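# Stand the streaked tape roll on the blue card

## Task

Find the clear tape roll that has a dark streak wound into it and set it upright, resting on one of its flat faces, on the blue card. Every other roll must stay standing in its stack.

## Robot and tools

Robot: two arms, left_arm and right_arm, each ending in a five-finger hand. right_arm has a right hand and left_arm has a mirrored left hand. Base positions in the scene frame: left_arm (-0.044, +0.267, +0.049) m, right_arm (-0.042, -0.315, +0.053) m, both turned only slightly about z. A post stands on the floor behind the arms. Loose objects may now and then get a small shove from the scene itself.

Frames: the scene frame has its origin at table height midway between the arms, +z up, +x out over the table, and left_arm on +y. Tool names do not match image sides. Fixed cameras and the table use the scene frame. Each arm reports its hand pose (end_effector_position in metres, end_effector_quat_wxyz) in its own base frame. Offsets are taken along the axes of that arm's current Hand target.

Hand point: a spot 0.05 m in front of the palm and 0.15 m out from the wrist flange. Its +z runs along straight fingers and +y points out of the palm. On the right hand +x points across the palm away from the thumb; on the left hand +x points toward the thumb. Straight fingers reach 6 to 7 cm beyond the point and sit 6 cm behind it along -y. A bracket on the little-finger side of the wrist sticks out and can strike things.

Row layout: every row has 28 numbers, each in [-1, 1], covering both arms even when one is idle. Left arm first: dx, dy, dz, rx, ry, rz, then little, ring, middle, index, thumb_bend, thumb_turn, force_limit, speed. Then the same 14 for the right arm. The six pose numbers are an offset, not a pose: they measure from the arm's Hand target as it stood when the action (or move) began, in that target's axes. 1.0 equals 0.6 m of travel or 180 degrees of turn; rx, ry, rz form one rotation vector. Zeros in all six leave the arm's pose request unchanged. Every row of one action counts from the same start, not from the row before. Finger numbers are absolute targets: +1 open/straight, -1 closed/curled; thumb_turn +1 beside the palm, -1 swung in front of it. force_limit maps -1..+1 to about 0..10 N at the fingertip (0..15 N for the two thumb motors). speed rises from nearly 0 at -1 to full at +0.48 and stays full up to +1. There is no 'no change' value for hand numbers: to keep a hand as is, repeat its last executed eight numbers (or, if none yet, its hand_measured six plus hand_force_limit and hand_speed). The thumb in front and fingers closed grip objects roughly 3.5 to 6.5 cm thick; thumb tip against index pad can pinch light items up to about 8 cm. Close slowly (speed -0.94 or below) for a gentle grip.

Tools:
- execute_actions(actions, cameras): actions is a list of actions; each action is a table of up to 15 rows, one per 1/30 s step, and a short table repeats its last row to step 15. Images come back only for an empty actions list or when cameras names them.
- move(target, speed, blend, blocking, cameras): target is one 28-number row or a list of up to 15 rows; each row's offsets count from the Hand targets at the start of the move, not from the previous row. speed is m/s, 0.002 to 4.3, default 0.25 (turns at twice that in rad/s). blend in metres rounds corners of a list; 0 stops at each. All paths finish together, capped at 10 s. Paths do not avoid obstacles or the other arm. Hand numbers of the first row go out at the start; later rows' hand numbers are sent on arrival.
- wait(seconds): 0 to 3600, lets time pass with no new commands; a running move continues.
- stop(cameras): brakes a running move.
- zoom_image(camera, region): region [x0, y0, x1, y1] in pixels of the latest image, at most 504 by 504.
- show_instructions(): shows reference pages.
- finished_scene(scene): ends the scene for good; the goal must hold with the robot doing nothing.
Cameras: cam_high, cam_low, cam_left_wrist, cam_right_wrist, each 672x504.

Results: Hand target is the last commanded pose after clipping; the next offsets start there. The hand often rests 1 to 3 cm (sometimes 5 cm) short, usually low, from friction and weight, without any contact. A later execute_actions call, even with zero offsets, requests the target again; otherwise send the remaining gap as an offset. Orientation commands are clipped to within 40 degrees of the measured one per step. hand_measured, hand_stopped_by (moving, target, force, stalled, fault) and hand_load_n follow the motor order above; a grip lost shows as hand_load_n dropping to near 0. The move line reports done, off_target, moving, held or fault, and limits such as paced or held. Joint torques are rough and offset.

Avoid: dropping anything, even by millimetres; releasing moving parts; fast contacts; pressing far beyond a contact (push back past the hand point to relieve it); anything leaving the table; arms or hands touching each other; closing a hand on the other hand. Long stretched-out holds or pushes against unreachable poses heat motors; at 100 °C the arm falls limp for 30 to 60 s. Joint limits (rad): waist ±2.880, shoulder 0 to 3.142, elbow 0 to 3.019, wrist pitch -1.693 to 1.571, wrist yaw ±1.571, wrist roll ±2.094.

Each tool is called after ">>>" as name([rows], argument=value, ...), one row to a line, values as JSON.

Reference images:

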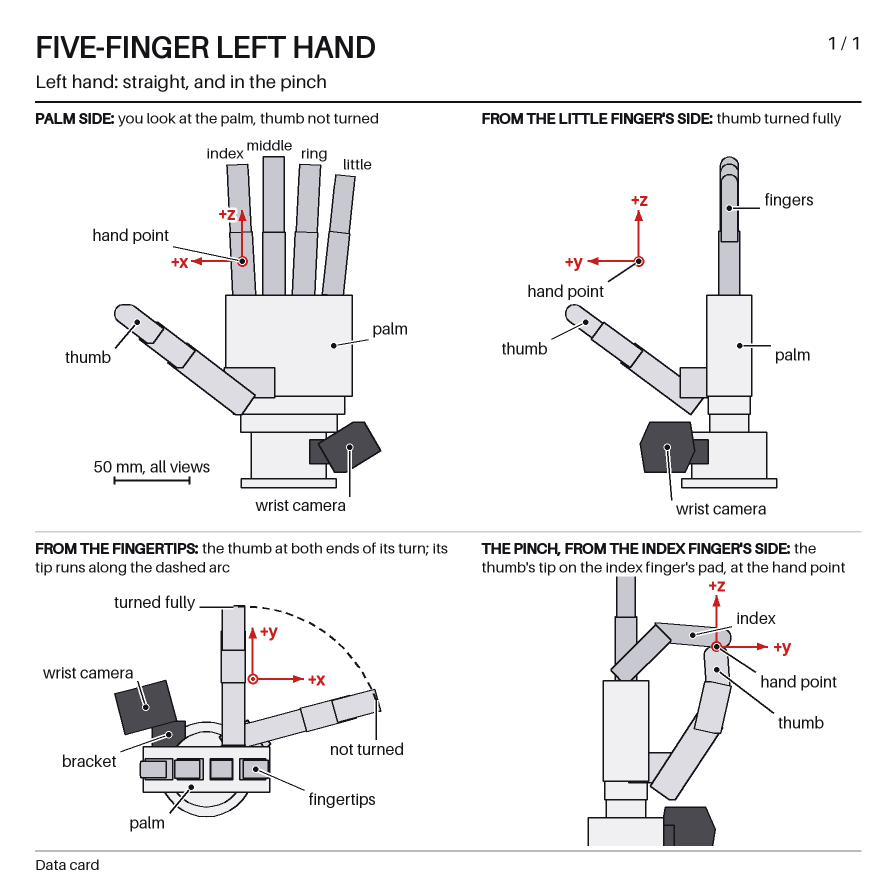

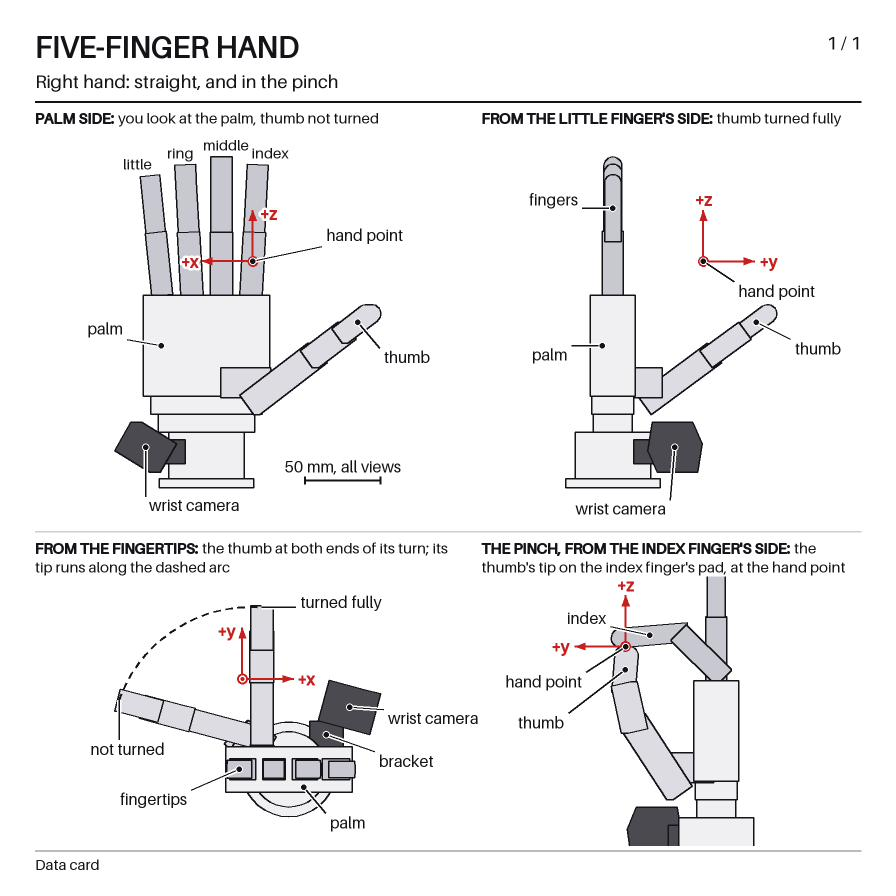

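## Session

>>> execute_actions(actions=[])

Scene clock: 0.00 s.
left_arm: end_effector_position=(+0.5285, -0.3958, +0.2631) hand_measured=(+1.000, +1.000, +1.000, +1.000, +1.000, +1.000) hand_load_n=(+0.0, +0.0, +0.0, +0.0, +0.0, +0.0) hand_stopped_by=(target, target, target, target, target, target) hand_force_limit=0.00 hand_speed=-0.80 end_effector_quat_wxyz=(-0.087, +0.917, -0.177, +0.348) | right_arm: end_effector_position=(+0.6501, +0.0702, +0.2176) hand_measured=(+1.000, +1.000, +1.000, +1.000, +1.000, +1.000) hand_load_n=(+0.0, +0.0, +0.0, +0.0, +0.0, +0.0) hand_stopped_by=(target, target, target, target, target, target) hand_force_limit=0.00 hand_speed=-0.80 end_effector_quat_wxyz=(-0.233, +0.816, -0.510, +0.141)
Joint positions: left_arm=[-0.705 1.589 1.483 -0.887 -0.478 -1.749] | right_arm=[0.031 1.879 1.901 -1.084 -0.225 -0.363]
Joint velocities: within noise
Joint torques (N m): no reading
Heat: left arm: hottest waist 31 °C; right arm: hottest elbow 31 °C.
Hand target: left_arm +0.5334, -0.3999, +0.2870; -0.077, +0.912, -0.171, +0.365 | right_arm +0.6569, +0.0704, +0.2316; -0.242, +0.813, -0.506, +0.153

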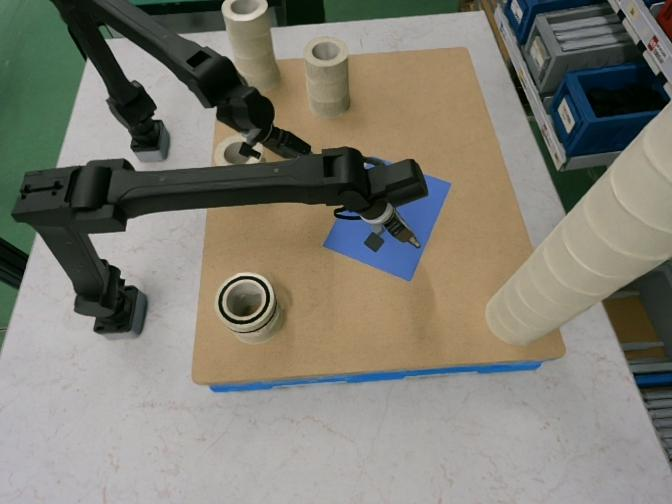

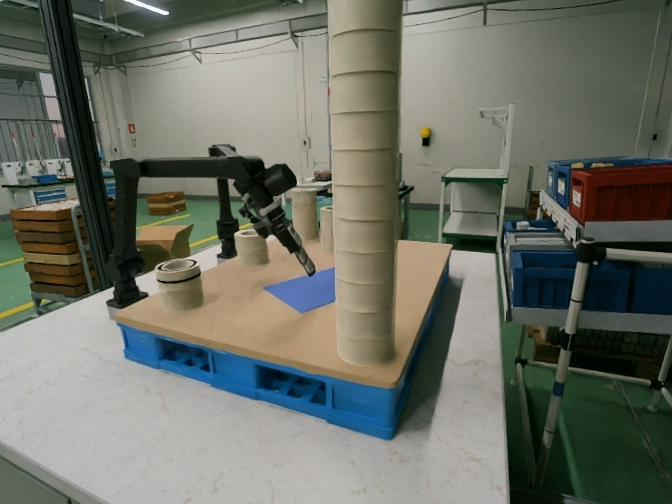

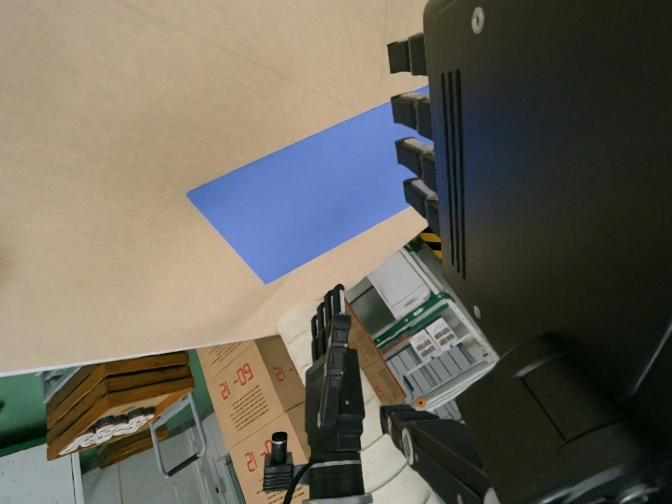

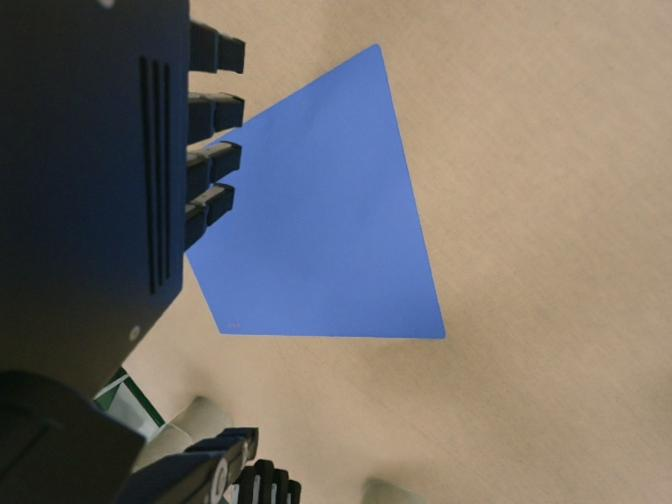

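>>> zoom_image(camera="cam_high", region=[180, 240, 320, 360])

>>> zoom_image(camera="cam_high", region=[200, 0, 370, 170])

>>> zoom_image(camera="cam_low", region=[130, 160, 360, 330])

>>> zoom_image(camera="cam_high", region=[440, 100, 672, 370])

Scaled by 3.600 from the camera's image (finer frame: 960x720).

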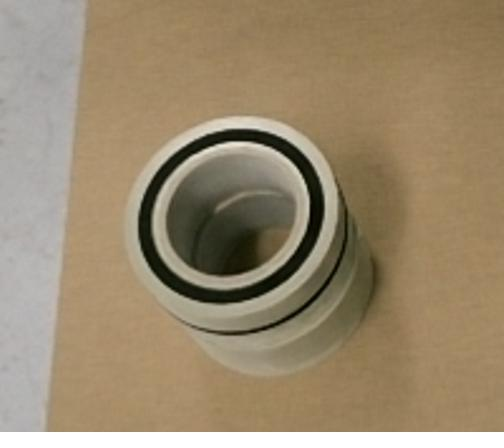

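Scaled by 2.965 from the camera's image (finer frame: 960x720).

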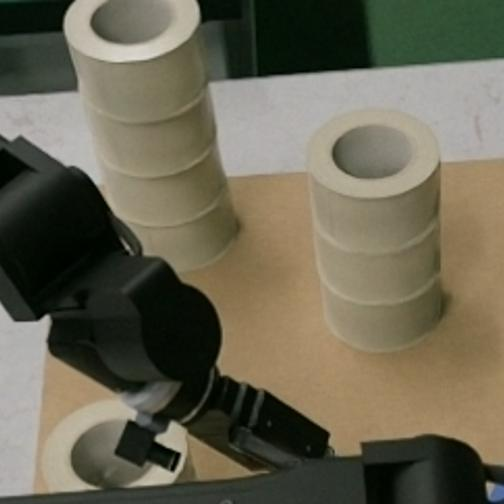

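Scaled by 2.191 from the camera's image (finer frame: 960x720).

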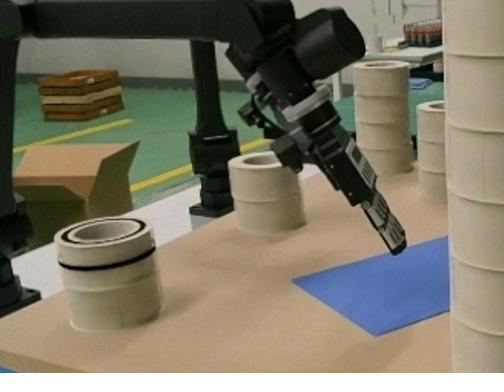

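Scaled by 1.867 from the camera's image (finer frame: 960x720).

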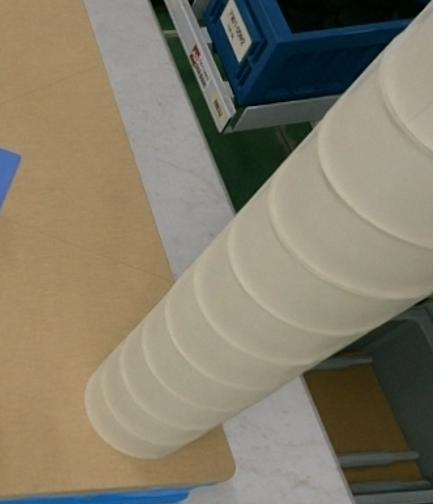

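>>> zoom_image(camera="cam_low", region=[150, 250, 215, 315])

>>> zoom_image(camera="cam_high", region=[210, 265, 290, 350])

>>> zoom_image(camera="cam_low", region=[230, 170, 350, 270])

Scaled by 7.754 from the camera's image (finer frame: 960x720).

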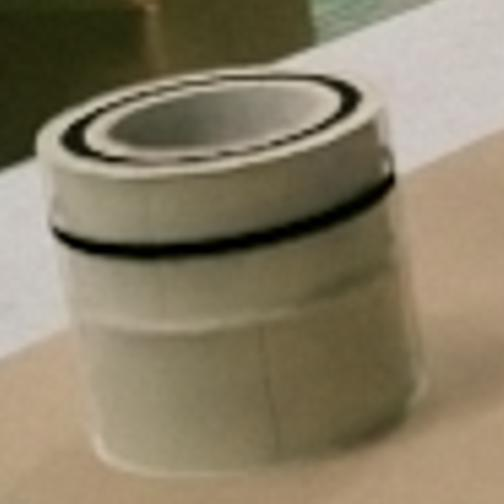

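Scaled by 5.929 from the camera's image (finer frame: 960x720).

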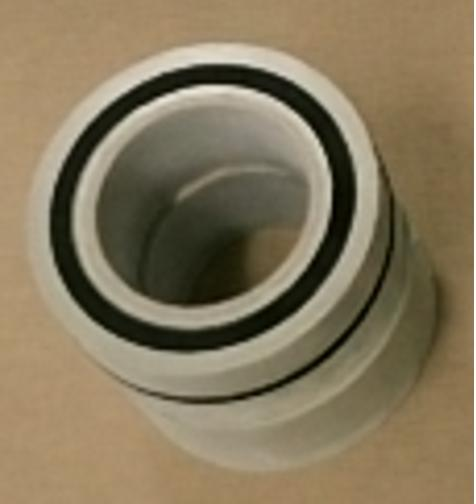

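Scaled by 4.200 from the camera's image (finer frame: 960x720).

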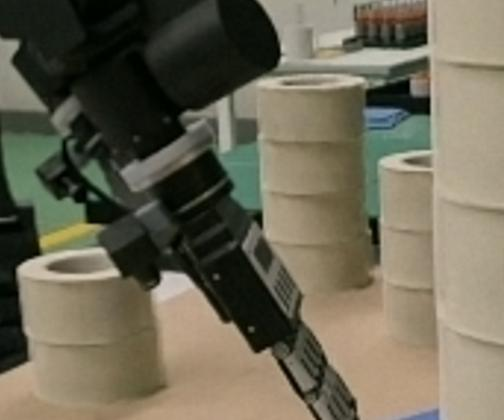

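>>> move(target=[-0.124,-0.392,-0.229,0.064,-0.0265,-0.0722,1,1,1,1,1,1,0,-0.8,0,0,0,0,0,0,1,1,1,1,1,1,0,-0.8], speed=0.2, cameras=["all"])

Scene clock: 121.50 s.
left_arm: end_effector_position=(+0.4496, -0.1575, +0.4036) hand_measured=(+1.000, +1.000, +1.000, +1.000, +1.000, +1.000) hand_load_n=(+0.0, +0.0, +0.0, +0.0, +0.0, +0.0) hand_stopped_by=(target, target, target, target, target, target) hand_force_limit=0.00 hand_speed=-0.80 end_effector_quat_wxyz=(-0.131, +0.926, -0.024, +0.353) | right_arm: end_effector_position=(+0.6501, +0.0702, +0.2176) hand_measured=(+1.000, +1.000, +1.000, +1.000, +1.000, +1.000) hand_load_n=(+0.0, +0.0, +0.0, -0.5, +0.0, +0.0) hand_stopped_by=(target, target, target, target, target, target) hand_force_limit=0.00 hand_speed=-0.80 end_effector_quat_wxyz=(-0.233, +0.816, -0.510, +0.141)
Joint positions: left_arm=[-0.439 1.112 1.374 -1.221 -0.507 -1.796] | right_arm=[0.031 1.879 1.901 -1.084 -0.225 -0.363]
Joint torques (N m): left_arm=[1.14 -6.24 8.28 0.85 -0.35 0.09] | right_arm=[-0.15 -19.08 11.1 0.61 -0.19 -0.01]
Heat: left arm: hottest elbow 36 °C; right arm: hottest elbow 38 °C.
Hand target: left_arm +0.4482, -0.1561, +0.4006; -0.133, +0.927, -0.026, +0.349 | right_arm +0.6569, +0.0704, +0.2316; -0.242, +0.813, -0.506, +0.153
Off the commanded pose: left_arm 0.004 m, 1 deg | right_arm 0.016 m, 2 deg.
move: done
cam_left_wrist: T_world_to_cam=[[0.11917, 0.87463, 0.46992, -0.11163], [0.30918, -0.48245, 0.81954, -0.54293], [0.94351, 0.04762, -0.32791, -0.17613]] pos_world=[0.34734, -0.15592, 0.43966]

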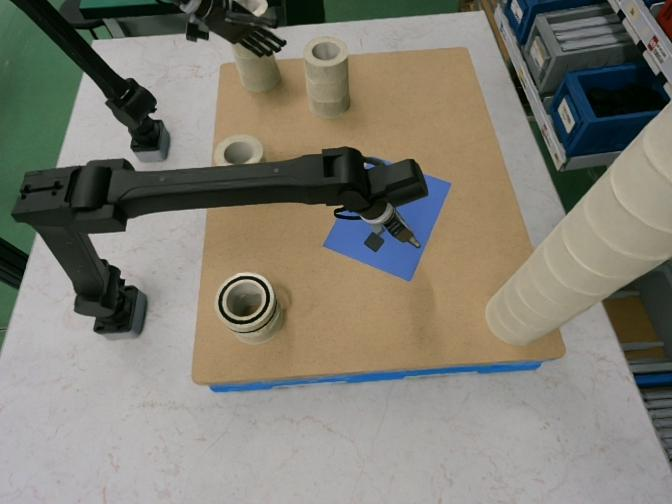

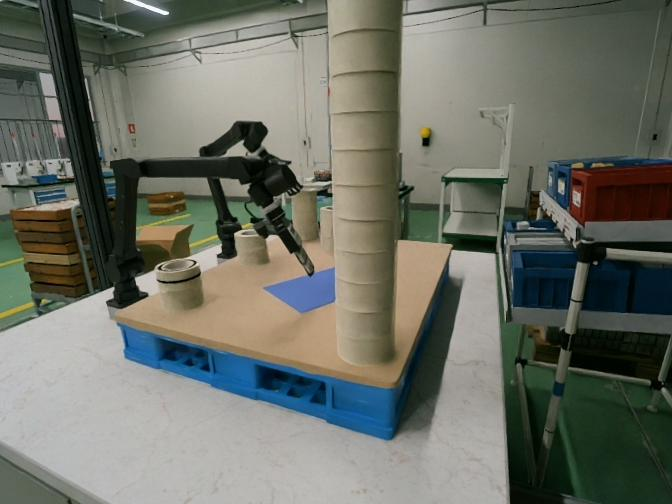

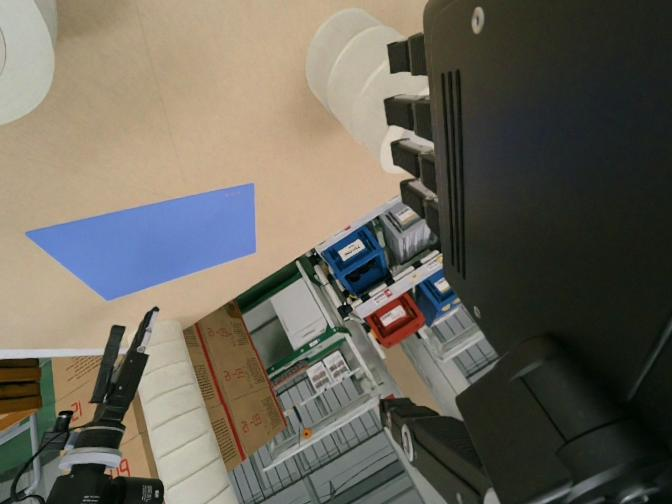

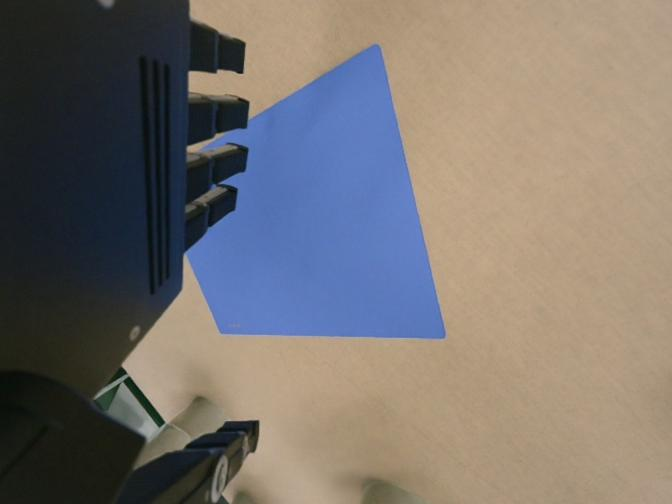

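>>> zoom_image(camera="cam_high", region=[200, 120, 280, 180])

>>> zoom_image(camera="cam_left_wrist", region=[0, 0, 440, 330])

Scaled by 6.300 from the camera's image (finer frame: 960x720).

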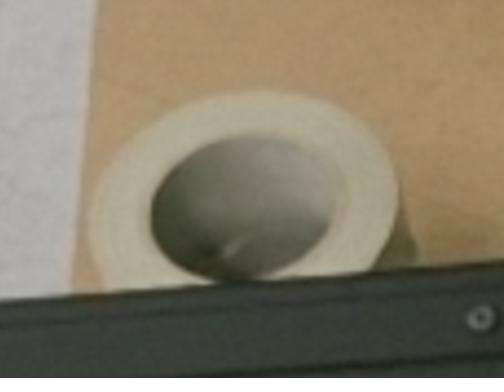

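Scaled by 1.145 from the camera's image (finer frame: 960x720).

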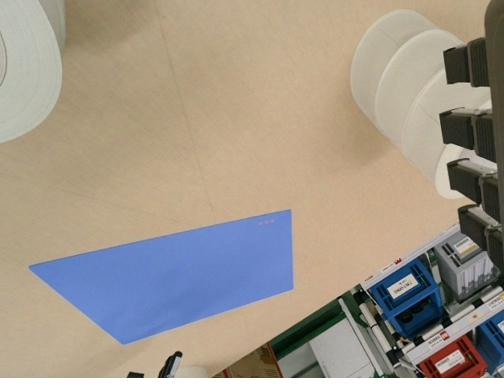

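>>> move([
  [0,0,0,0,0,0,1,1,1,1,1,1,0,-0.8,0.0006,-0.0808,-0.1229,0,0,0,1,1,1,1,0.4,-1,0,0],
  [0,0,0,0,0,0,1,1,1,1,1,1,0,-0.8,0.0072,0.3218,-0.3873,0.0637,0.1293,0.161,1,1,1,1,0.4,-1,0,0],
], speed=0.2, blend=0.03, cameras=["all"])

Scene clock: 153.80 s.
left_arm: end_effector_position=(+0.4496, -0.1575, +0.4036) hand_measured=(+1.000, +1.000, +1.000, +1.000, +1.000, +1.000) hand_load_n=(+0.0, -0.5, +0.0, +0.0, +0.0, +0.0) hand_stopped_by=(target, target, target, target, target, target) hand_force_limit=0.00 hand_speed=-0.80 end_effector_quat_wxyz=(-0.131, +0.926, -0.024, +0.353) | right_arm: end_effector_position=(+0.3963, -0.0590, +0.3213) hand_measured=(+1.000, +1.000, +1.000, +1.000, +0.400, -1.000) hand_load_n=(+0.0, +0.0, +0.0, +0.0, +0.0, +0.0) hand_stopped_by=(target, target, target, target, target, target) hand_force_limit=0.00 hand_speed=0.00 end_effector_quat_wxyz=(+0.240, -0.595, +0.709, -0.294)
Joint positions: left_arm=[-0.439 1.112 1.374 -1.221 -0.507 -1.796] | right_arm=[-0.232 1.015 1.191 -0.97 -0.031 -0.046]
Joint torques (N m): left_arm=[1.14 -6.12 8.35 0.9 -0.35 0.09] | right_arm=[-0.26 -5.77 8.77 1.55 -0.04 0.12]
Heat: left arm: hottest elbow 36 °C; right arm: hottest elbow 38 °C.
Hand target: left_arm +0.4482, -0.1561, +0.4006; -0.133, +0.927, -0.026, +0.349 | right_arm +0.3992, -0.0602, +0.3201; +0.245, -0.587, +0.712, -0.296
Off the commanded pose: left_arm 0.004 m, 1 deg | right_arm 0.003 m, 1 deg.
move: done
cam_left_wrist: T_world_to_cam=[[0.11917, 0.87463, 0.46992, -0.11163], [0.30918, -0.48245, 0.81954, -0.54293], [0.94351, 0.04762, -0.32791, -0.17613]] pos_world=[0.34734, -0.15592, 0.43966]
cam_right_wrist: T_world_to_cam=[[-0.74142, -0.18102, -0.64616, 0.48273], [-0.35807, 0.92111, 0.1528, 0.15313], [0.56753, 0.34466, -0.74775, 0.14223]] pos_world=[0.33202, -0.10268, 0.39487]

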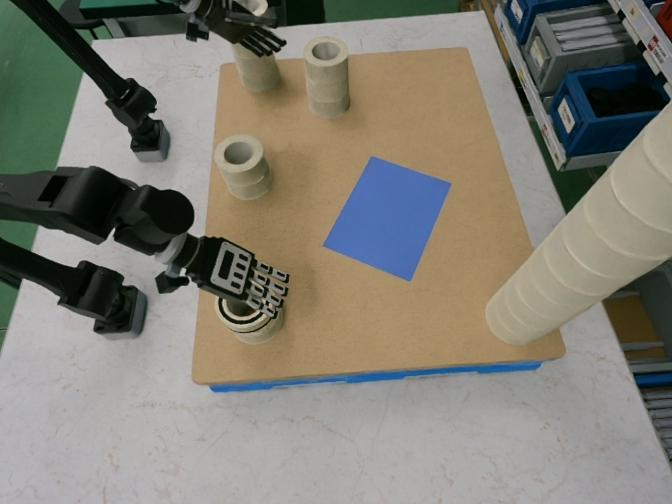

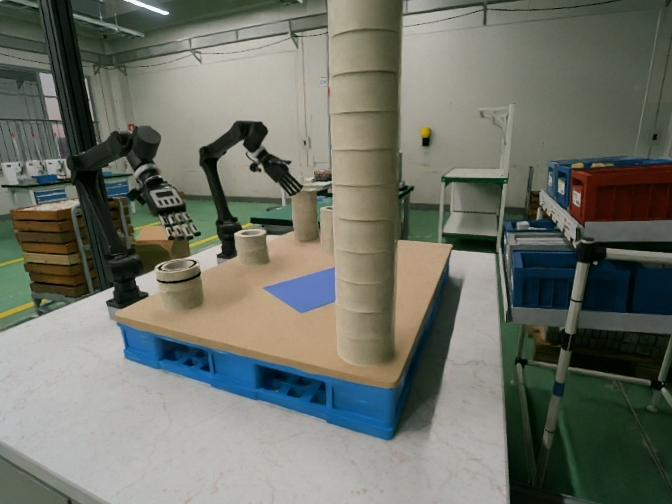

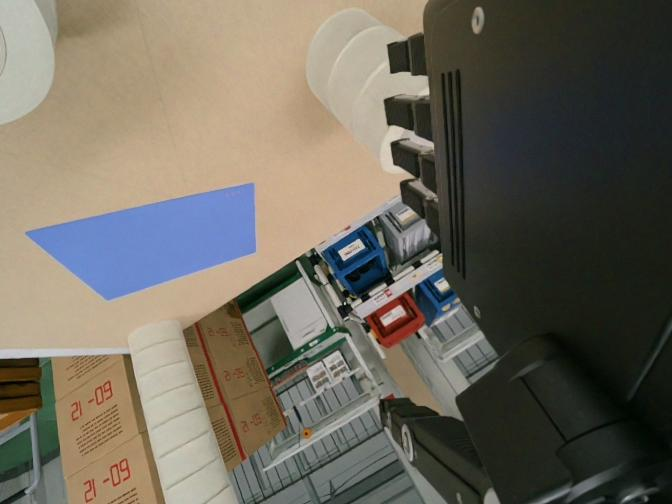

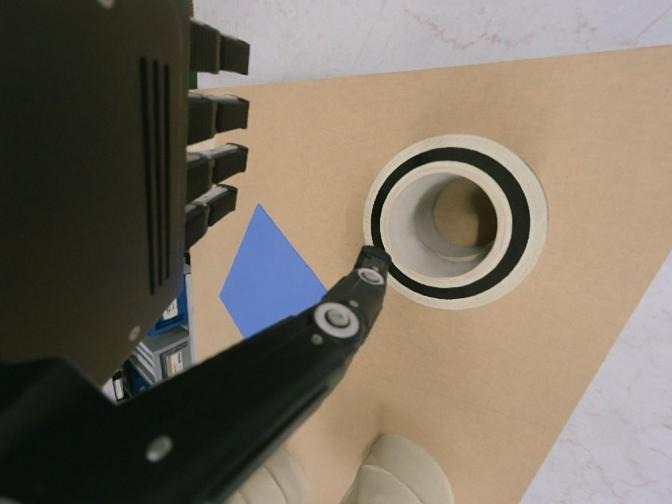

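>>> zoom_image(camera="cam_high", region=[180, 225, 300, 345])

>>> zoom_image(camera="cam_low", region=[100, 120, 240, 320])

Scaled by 4.200 from the camera's image (finer frame: 960x720).

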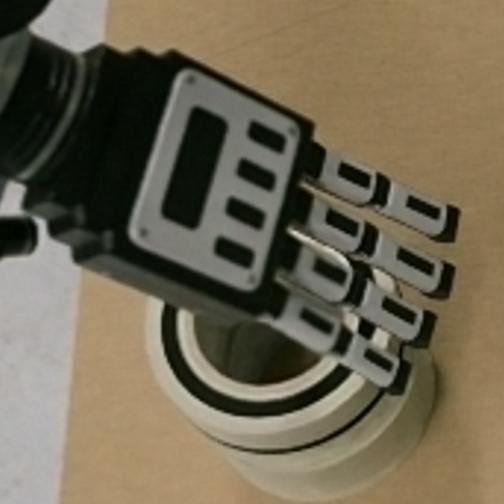

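Scaled by 2.520 from the camera's image (finer frame: 960x720).

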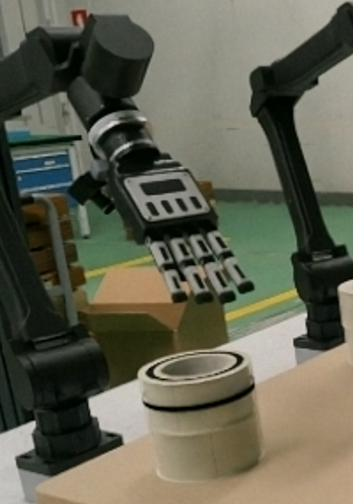

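>>> move(target=[0,0,0,0,0,0,1,1,1,1,1,1,0,-0.8,-0.0055,0.0502,0.1032,0,0,0,1,1,1,1,0.4,-1,0,0], speed=0.1, cameras=["cam_high","cam_low","cam_right_wrist"])

Scene clock: 193.83 s.
left_arm: end_effector_position=(+0.4496, -0.1575, +0.4036) hand_measured=(+1.000, +1.000, +1.000, +1.000, +1.000, +1.000) hand_load_n=(+0.0, +0.0, +0.0, +0.0, +0.0, +0.0) hand_stopped_by=(target, target, target, target, target, target) hand_force_limit=0.00 hand_speed=-0.80 end_effector_quat_wxyz=(-0.131, +0.926, -0.024, +0.353) | right_arm: end_effector_position=(+0.4168, -0.0645, +0.2580) hand_measured=(+1.000, +1.000, +1.000, +1.000, +0.400, -1.000) hand_load_n=(+0.0, +0.0, +0.0, +0.0, +0.0, +0.0) hand_stopped_by=(target, target, target, target, target, target) hand_force_limit=0.00 hand_speed=0.00 end_effector_quat_wxyz=(+0.240, -0.590, +0.711, -0.296)
Joint positions: left_arm=[-0.439 1.112 1.374 -1.221 -0.507 -1.796] | right_arm=[-0.232 1.053 1.047 -0.782 -0.025 -0.036]
Joint torques (N m): left_arm=[1.08 -6.07 8.34 0.88 -0.35 0.09] | right_arm=[0.67 -5.71 9.1 1.61 0.06 0.12]
Heat: left arm: hottest elbow 35 °C; right arm: hottest elbow 37 °C.
Hand target: left_arm +0.4482, -0.1561, +0.4006; -0.133, +0.927, -0.026, +0.349 | right_arm +0.4221, -0.0612, +0.2550; +0.245, -0.587, +0.712, -0.296
Off the commanded pose: left_arm 0.004 m, 1 deg | right_arm 0.007 m, 1 deg.
move: done
cam_right_wrist: T_world_to_cam=[[-0.73992, -0.17164, -0.65043, 0.45717], [-0.34813, 0.92505, 0.15193, 0.17157], [0.5756, 0.33885, -0.74422, 0.08049]] pos_world=[0.35167, -0.10752, 0.33119]

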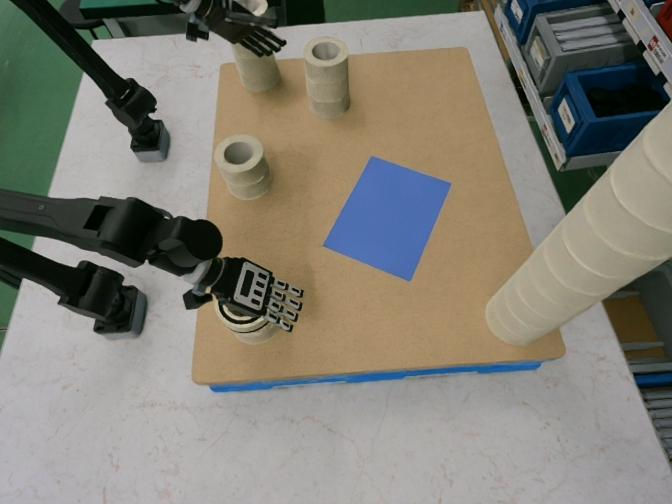

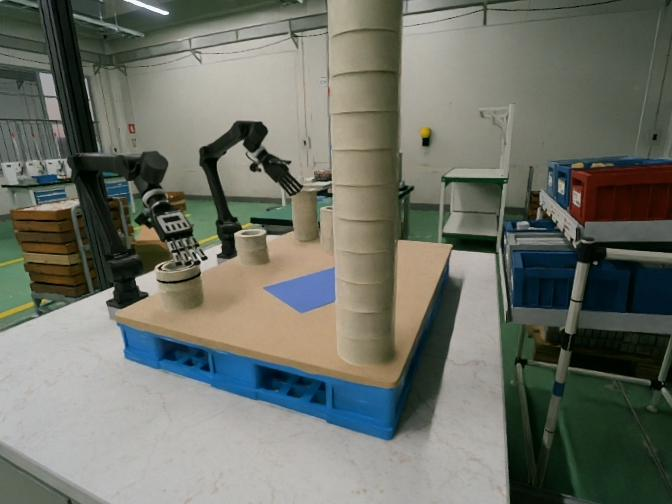

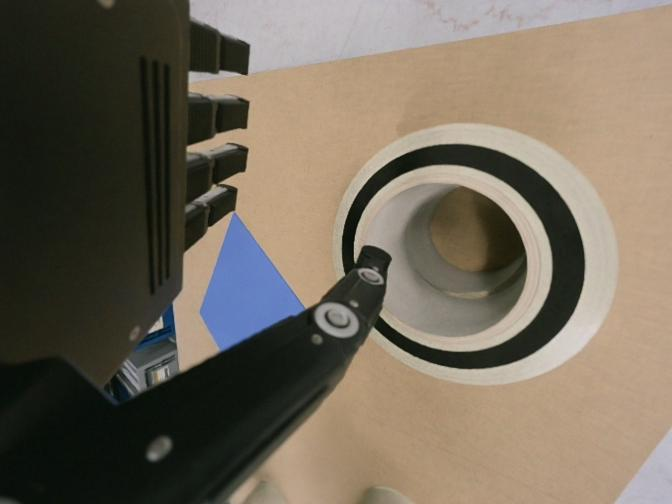

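>>> move(target=[0,0,0,0,0,0,1,1,1,1,1,1,0,-0.8,-0.0012,0.0637,0.073,0,0,0,1,1,1,1,0.4,-1,0,0], speed=0.06, cameras=["cam_high","cam_low","cam_right_wrist"])

Scene clock: 209.63 s.
left_arm: end_effector_position=(+0.4496, -0.1575, +0.4036) hand_measured=(+1.000, +1.000, +1.000, +1.000, +1.000, +1.000) hand_load_n=(+0.0, +0.0, +0.0, +0.0, +0.0, +0.0) hand_stopped_by=(target, target, target, target, target, target) hand_force_limit=0.00 hand_speed=-0.80 end_effector_quat_wxyz=(-0.131, +0.926, -0.024, +0.353) | right_arm: end_effector_position=(+0.4220, -0.0649, +0.2022) hand_measured=(+1.000, +1.000, +1.000, +1.000, +0.400, -1.000) hand_load_n=(+0.0, +0.0, +0.0, +0.0, +0.0, +0.0) hand_stopped_by=(target, target, target, target, target, target) hand_force_limit=0.00 hand_speed=0.00 end_effector_quat_wxyz=(+0.242, -0.590, +0.711, -0.298)
Joint positions: left_arm=[-0.439 1.112 1.374 -1.221 -0.507 -1.796] | right_arm=[-0.229 1.078 0.915 -0.621 -0.023 -0.034]
Joint torques (N m): left_arm=[1.14 -6.18 8.34 0.9 -0.35 0.09] | right_arm=[0.79 -5.83 8.85 1.61 0.06 0.12]
Heat: left arm: hottest elbow 35 °C; right arm: hottest elbow 37 °C.
Hand target: left_arm +0.4482, -0.1561, +0.4006; -0.133, +0.927, -0.026, +0.349 | right_arm +0.4264, -0.0612, +0.1969; +0.245, -0.587, +0.712, -0.296
Off the commanded pose: left_arm 0.004 m, 1 deg | right_arm 0.008 m, 1 deg.
move: done
cam_right_wrist: T_world_to_cam=[[-0.73688, -0.17233, -0.65369, 0.42394], [-0.34859, 0.92536, 0.14899, 0.18305], [0.57922, 0.33766, -0.74195, 0.03403]] pos_world=[0.35649, -0.10782, 0.2751]

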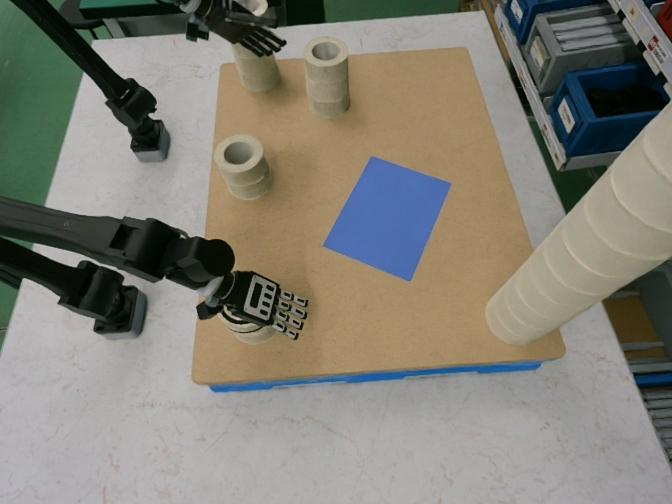

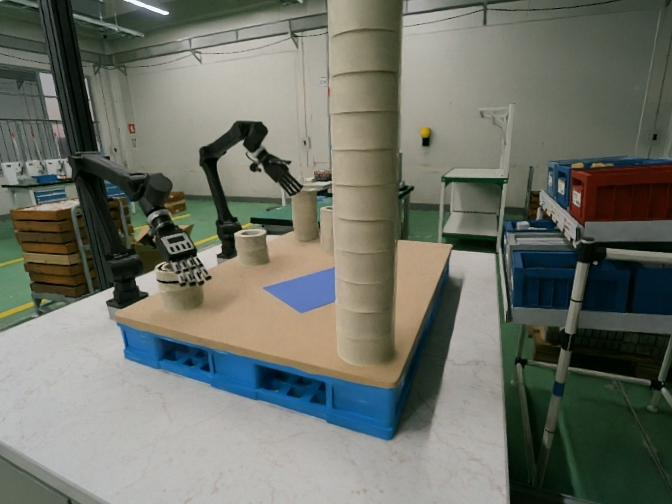

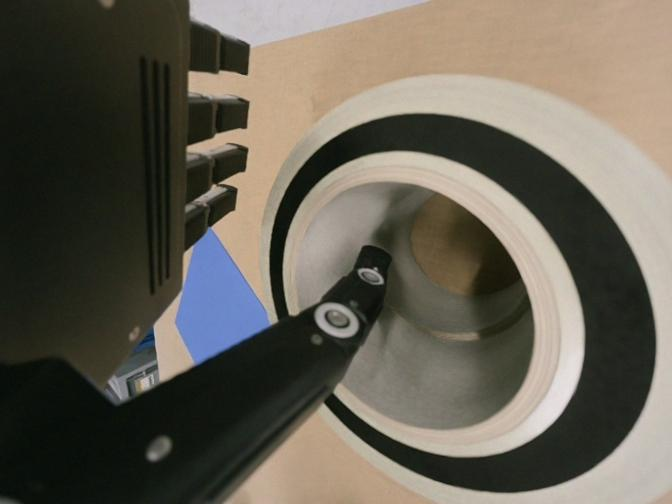

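>>> zoom_image(camera="cam_low", region=[130, 195, 240, 320])

>>> zoom_image(camera="cam_high", region=[190, 250, 320, 350])

Scaled by 4.032 from the camera's image (finer frame: 960x720).

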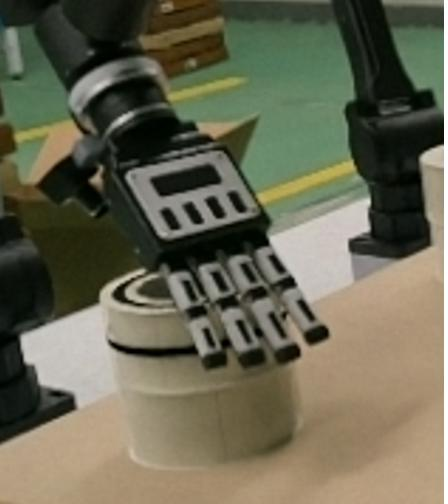

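Scaled by 3.877 from the camera's image (finer frame: 960x720).

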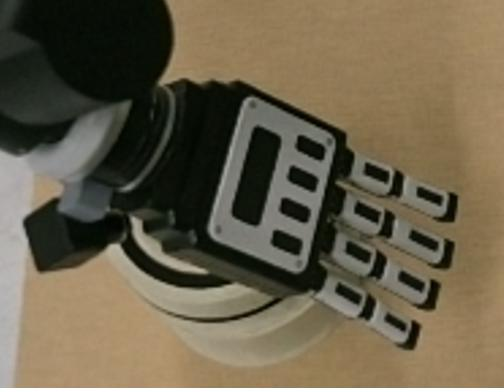

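>>> move(target=[0,0,0,0,0,0,1,1,1,1,1,1,0,-0.8,0,0,0,0,0,0,1,1,0.5,0.5,0.2,-1,-0.5,-0.8], speed=0.06, cameras=["cam_high","cam_low","cam_right_wrist"])

>>> zoom_image(camera="cam_low", region=[130, 195, 240, 320])

>>> zoom_image(camera="cam_high", region=[190, 250, 320, 350])

Scene clock: 233.83 s.
left_arm: end_effector_position=(+0.4496, -0.1575, +0.4036) hand_measured=(+1.000, +1.000, +1.000, +1.000, +1.000, +1.000) hand_load_n=(+0.0, +0.0, +0.0, +0.0, +0.0, +0.0) hand_stopped_by=(target, target, target, target, target, target) hand_force_limit=0.00 hand_speed=-0.80 end_effector_quat_wxyz=(-0.131, +0.926, -0.024, +0.353) | right_arm: end_effector_position=(+0.4220, -0.0648, +0.2022) hand_measured=(+1.000, +1.000, +0.500, +0.500, +0.200, -1.000) hand_load_n=(+0.0, +0.0, +0.0, +0.0, +0.0, +0.0) hand_stopped_by=(target, target, target, target, target, target) hand_force_limit=-0.50 hand_speed=-0.80 end_effector_quat_wxyz=(+0.242, -0.589, +0.711, -0.298)
Joint positions: left_arm=[-0.439 1.112 1.374 -1.221 -0.507 -1.796] | right_arm=[-0.229 1.078 0.915 -0.621 -0.023 -0.033]
Joint torques (N m): left_arm=[1.14 -6.07 8.32 0.88 -0.34 0.1] | right_arm=[0.62 -5.83 8.85 1.61 0.07 0.1]
Heat: left arm: hottest elbow 35 °C; right arm: hottest elbow 37 °C.
Hand target: left_arm +0.4482, -0.1561, +0.4006; -0.133, +0.927, -0.026, +0.349 | right_arm +0.4264, -0.0612, +0.1969; +0.245, -0.587, +0.713, -0.296
Off the commanded pose: left_arm 0.004 m, 1 deg | right_arm 0.008 m, 1 deg.
move: done
cam_right_wrist: T_world_to_cam=[[-0.73691, -0.17197, -0.65375, 0.42403], [-0.34832, 0.92542, 0.14921, 0.18282], [0.57933, 0.33766, -0.74186, 0.03394]] pos_world=[0.35649, -0.10772, 0.27511]

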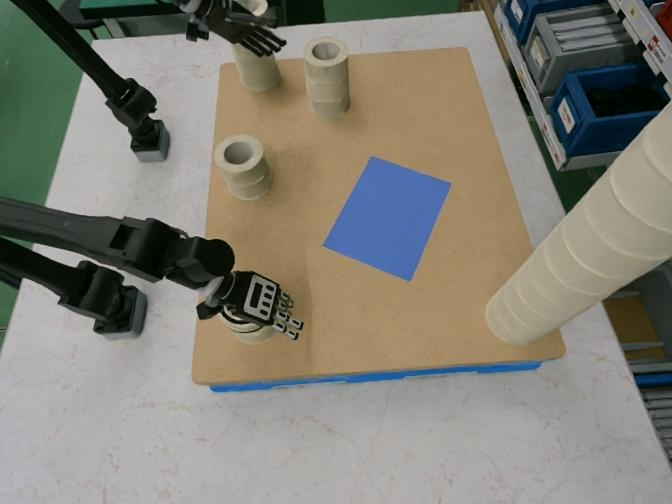

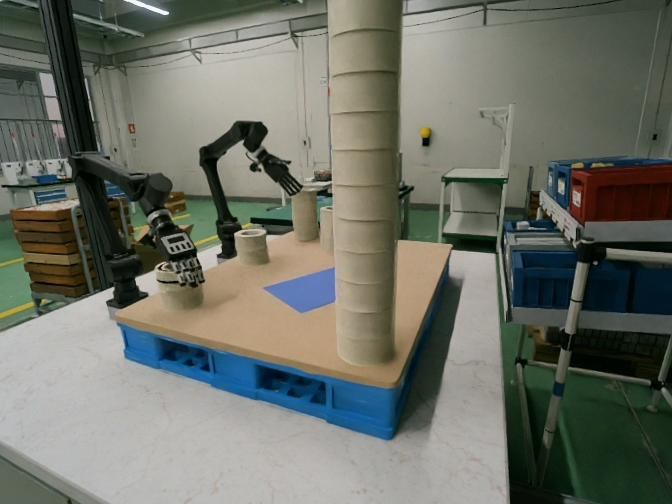

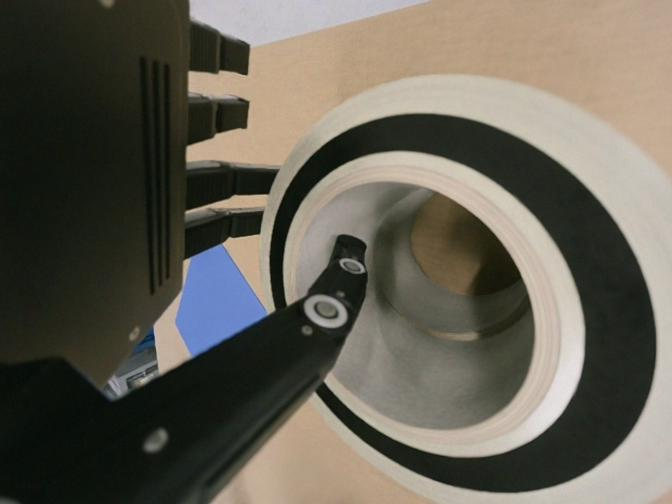

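Scaled by 4.032 from the camera's image (finer frame: 960x720).

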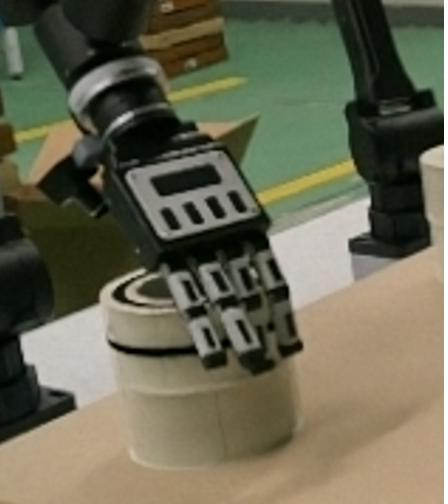

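Scaled by 3.877 from the camera's image (finer frame: 960x720).

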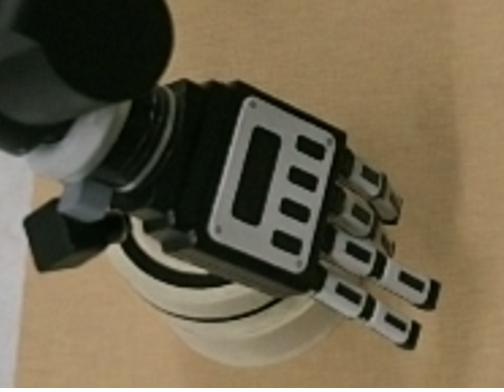

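>>> move(target=[0,0,0,0,0,0,1,1,1,1,1,1,0,-0.8,0,0.0095,0.0095,0,0,0,1,1,0.5,0.5,0.2,-1,-0.5,-0.8], speed=0.04, cameras=["cam_right_wrist"])

Scene clock: 240.93 s.
left_arm: end_effector_position=(+0.4496, -0.1575, +0.4036) hand_measured=(+1.000, +1.000, +1.000, +1.000, +1.000, +1.000) hand_load_n=(+0.0, +0.0, +0.0, +0.0, +0.0, +0.0) hand_stopped_by=(target, target, target, target, target, target) hand_force_limit=0.00 hand_speed=-0.80 end_effector_quat_wxyz=(-0.131, +0.926, -0.024, +0.353) | right_arm: end_effector_position=(+0.4222, -0.0649, +0.1951) hand_measured=(+1.000, +1.000, +0.500, +0.500, +0.200, -1.000) hand_load_n=(+0.0, +0.0, +0.0, +0.0, +0.0, +0.0) hand_stopped_by=(target, target, target, target, target, target) hand_force_limit=-0.50 hand_speed=-0.80 end_effector_quat_wxyz=(+0.242, -0.589, +0.711, -0.299)
Joint positions: left_arm=[-0.439 1.112 1.374 -1.221 -0.507 -1.796] | right_arm=[-0.229 1.081 0.897 -0.598 -0.023 -0.033]
Joint torques (N m): left_arm=[1.14 -6.12 8.29 0.9 -0.35 0.1] | right_arm=[0.79 -5.48 8.8 1.5 0.06 0.11]
Heat: left arm: hottest elbow 35 °C; right arm: hottest elbow 37 °C.
Hand target: left_arm +0.4482, -0.1561, +0.4006; -0.133, +0.927, -0.026, +0.349 | right_arm +0.4263, -0.0612, +0.1889; +0.245, -0.587, +0.713, -0.296
Off the commanded pose: left_arm 0.004 m, 1 deg | right_arm 0.008 m, 1 deg.
move: done
cam_right_wrist: T_world_to_cam=[[-0.73568, -0.17229, -0.65505, 0.41919], [-0.34863, 0.92548, 0.14813, 0.18444], [0.58071, 0.33735, -0.74093, 0.02772]] pos_world=[0.3566, -0.10783, 0.26781]

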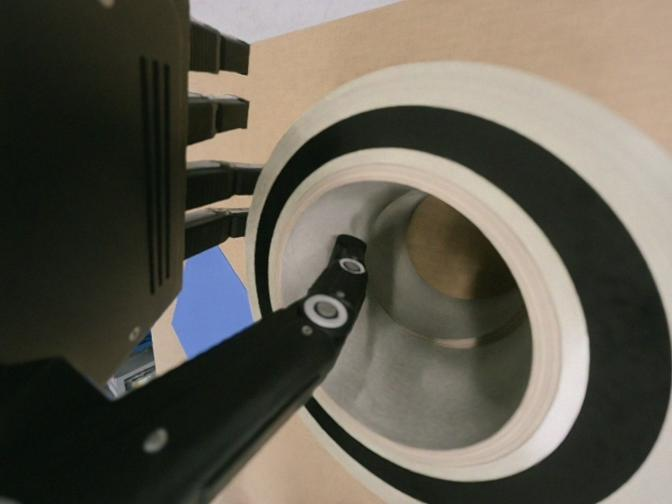

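>>> move(target=[0,0,0,0,0,0,1,1,1,1,1,1,0,-0.8,0,0,0,0,0,0,1,1,0.1,0.1,0.2,-1,-0.75,-0.92], speed=0.04, cameras=["cam_high","cam_low","cam_right_wrist"])

>>> zoom_image(camera="cam_low", region=[130, 195, 240, 320])

Scene clock: 247.17 s.
left_arm: end_effector_position=(+0.4496, -0.1575, +0.4036) hand_measured=(+1.000, +1.000, +1.000, +1.000, +1.000, +1.000) hand_load_n=(+0.0, +0.0, +0.0, +0.0, +0.0, +0.0) hand_stopped_by=(target, target, target, target, target, target) hand_force_limit=0.00 hand_speed=-0.80 end_effector_quat_wxyz=(-0.131, +0.926, -0.024, +0.353) | right_arm: end_effector_position=(+0.4232, -0.0650, +0.1952) hand_measured=(+1.000, +1.000, +0.210, +0.164, +0.200, -1.000) hand_load_n=(+0.0, +0.0, +0.0, +1.0, +0.0, +0.0) hand_stopped_by=(target, target, force, force, target, target) hand_force_limit=-0.75 hand_speed=-0.92 end_effector_quat_wxyz=(+0.243, -0.589, +0.710, -0.300)
Joint positions: left_arm=[-0.439 1.112 1.374 -1.221 -0.507 -1.796] | right_arm=[-0.229 1.082 0.897 -0.594 -0.022 -0.033]
Joint torques (N m): left_arm=[1.14 -6.12 8.32 0.88 -0.35 0.09] | right_arm=[0.73 -5.71 8.81 1.44 0.03 0.1]
Heat: left arm: hottest elbow 35 °C; right arm: hottest elbow 37 °C.
Hand target: left_arm +0.4482, -0.1561, +0.4006; -0.133, +0.927, -0.026, +0.349 | right_arm +0.4264, -0.0611, +0.1890; +0.245, -0.587, +0.712, -0.296
Off the commanded pose: left_arm 0.004 m, 1 deg | right_arm 0.008 m, 1 deg.
move: done
cam_right_wrist: T_world_to_cam=[[-0.73402, -0.17251, -0.65686, 0.41959], [-0.34884, 0.92563, 0.14673, 0.18516], [0.58269, 0.33684, -0.7396, 0.0262]] pos_world=[0.35731, -0.10783, 0.26782]

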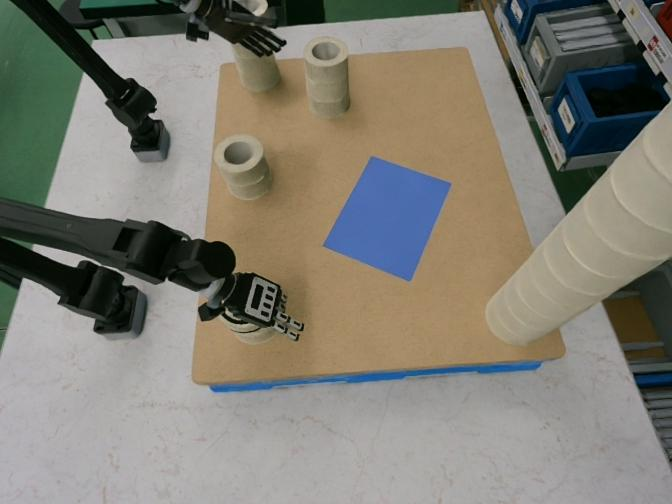

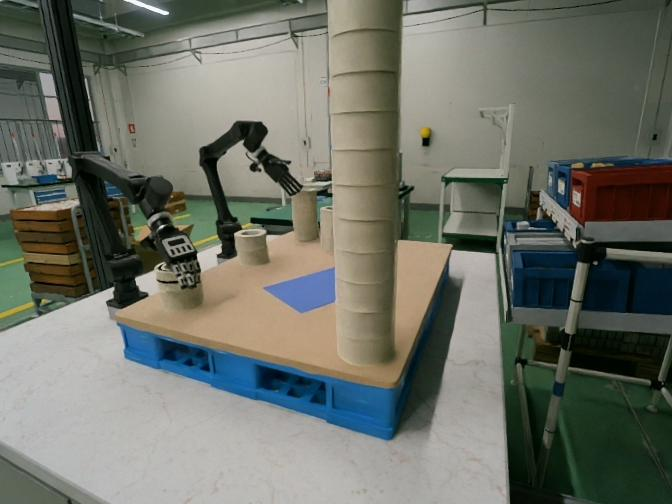

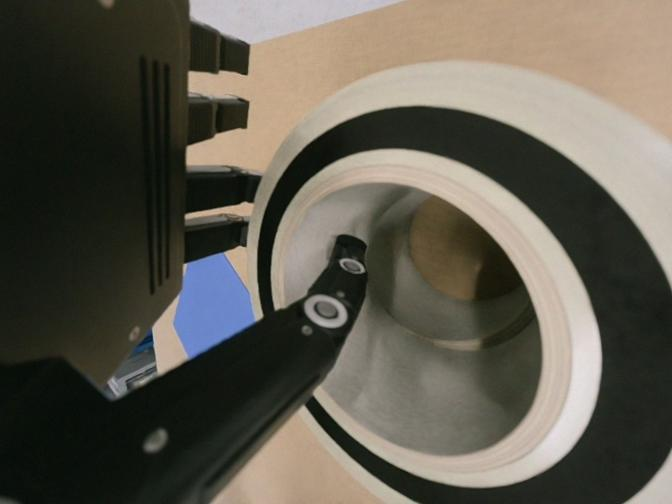

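Scaled by 4.032 from the camera's image (finer frame: 960x720).

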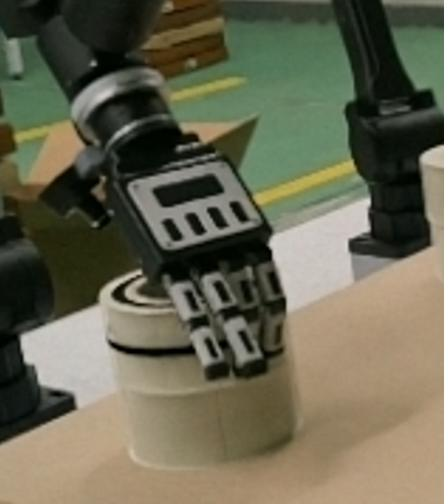

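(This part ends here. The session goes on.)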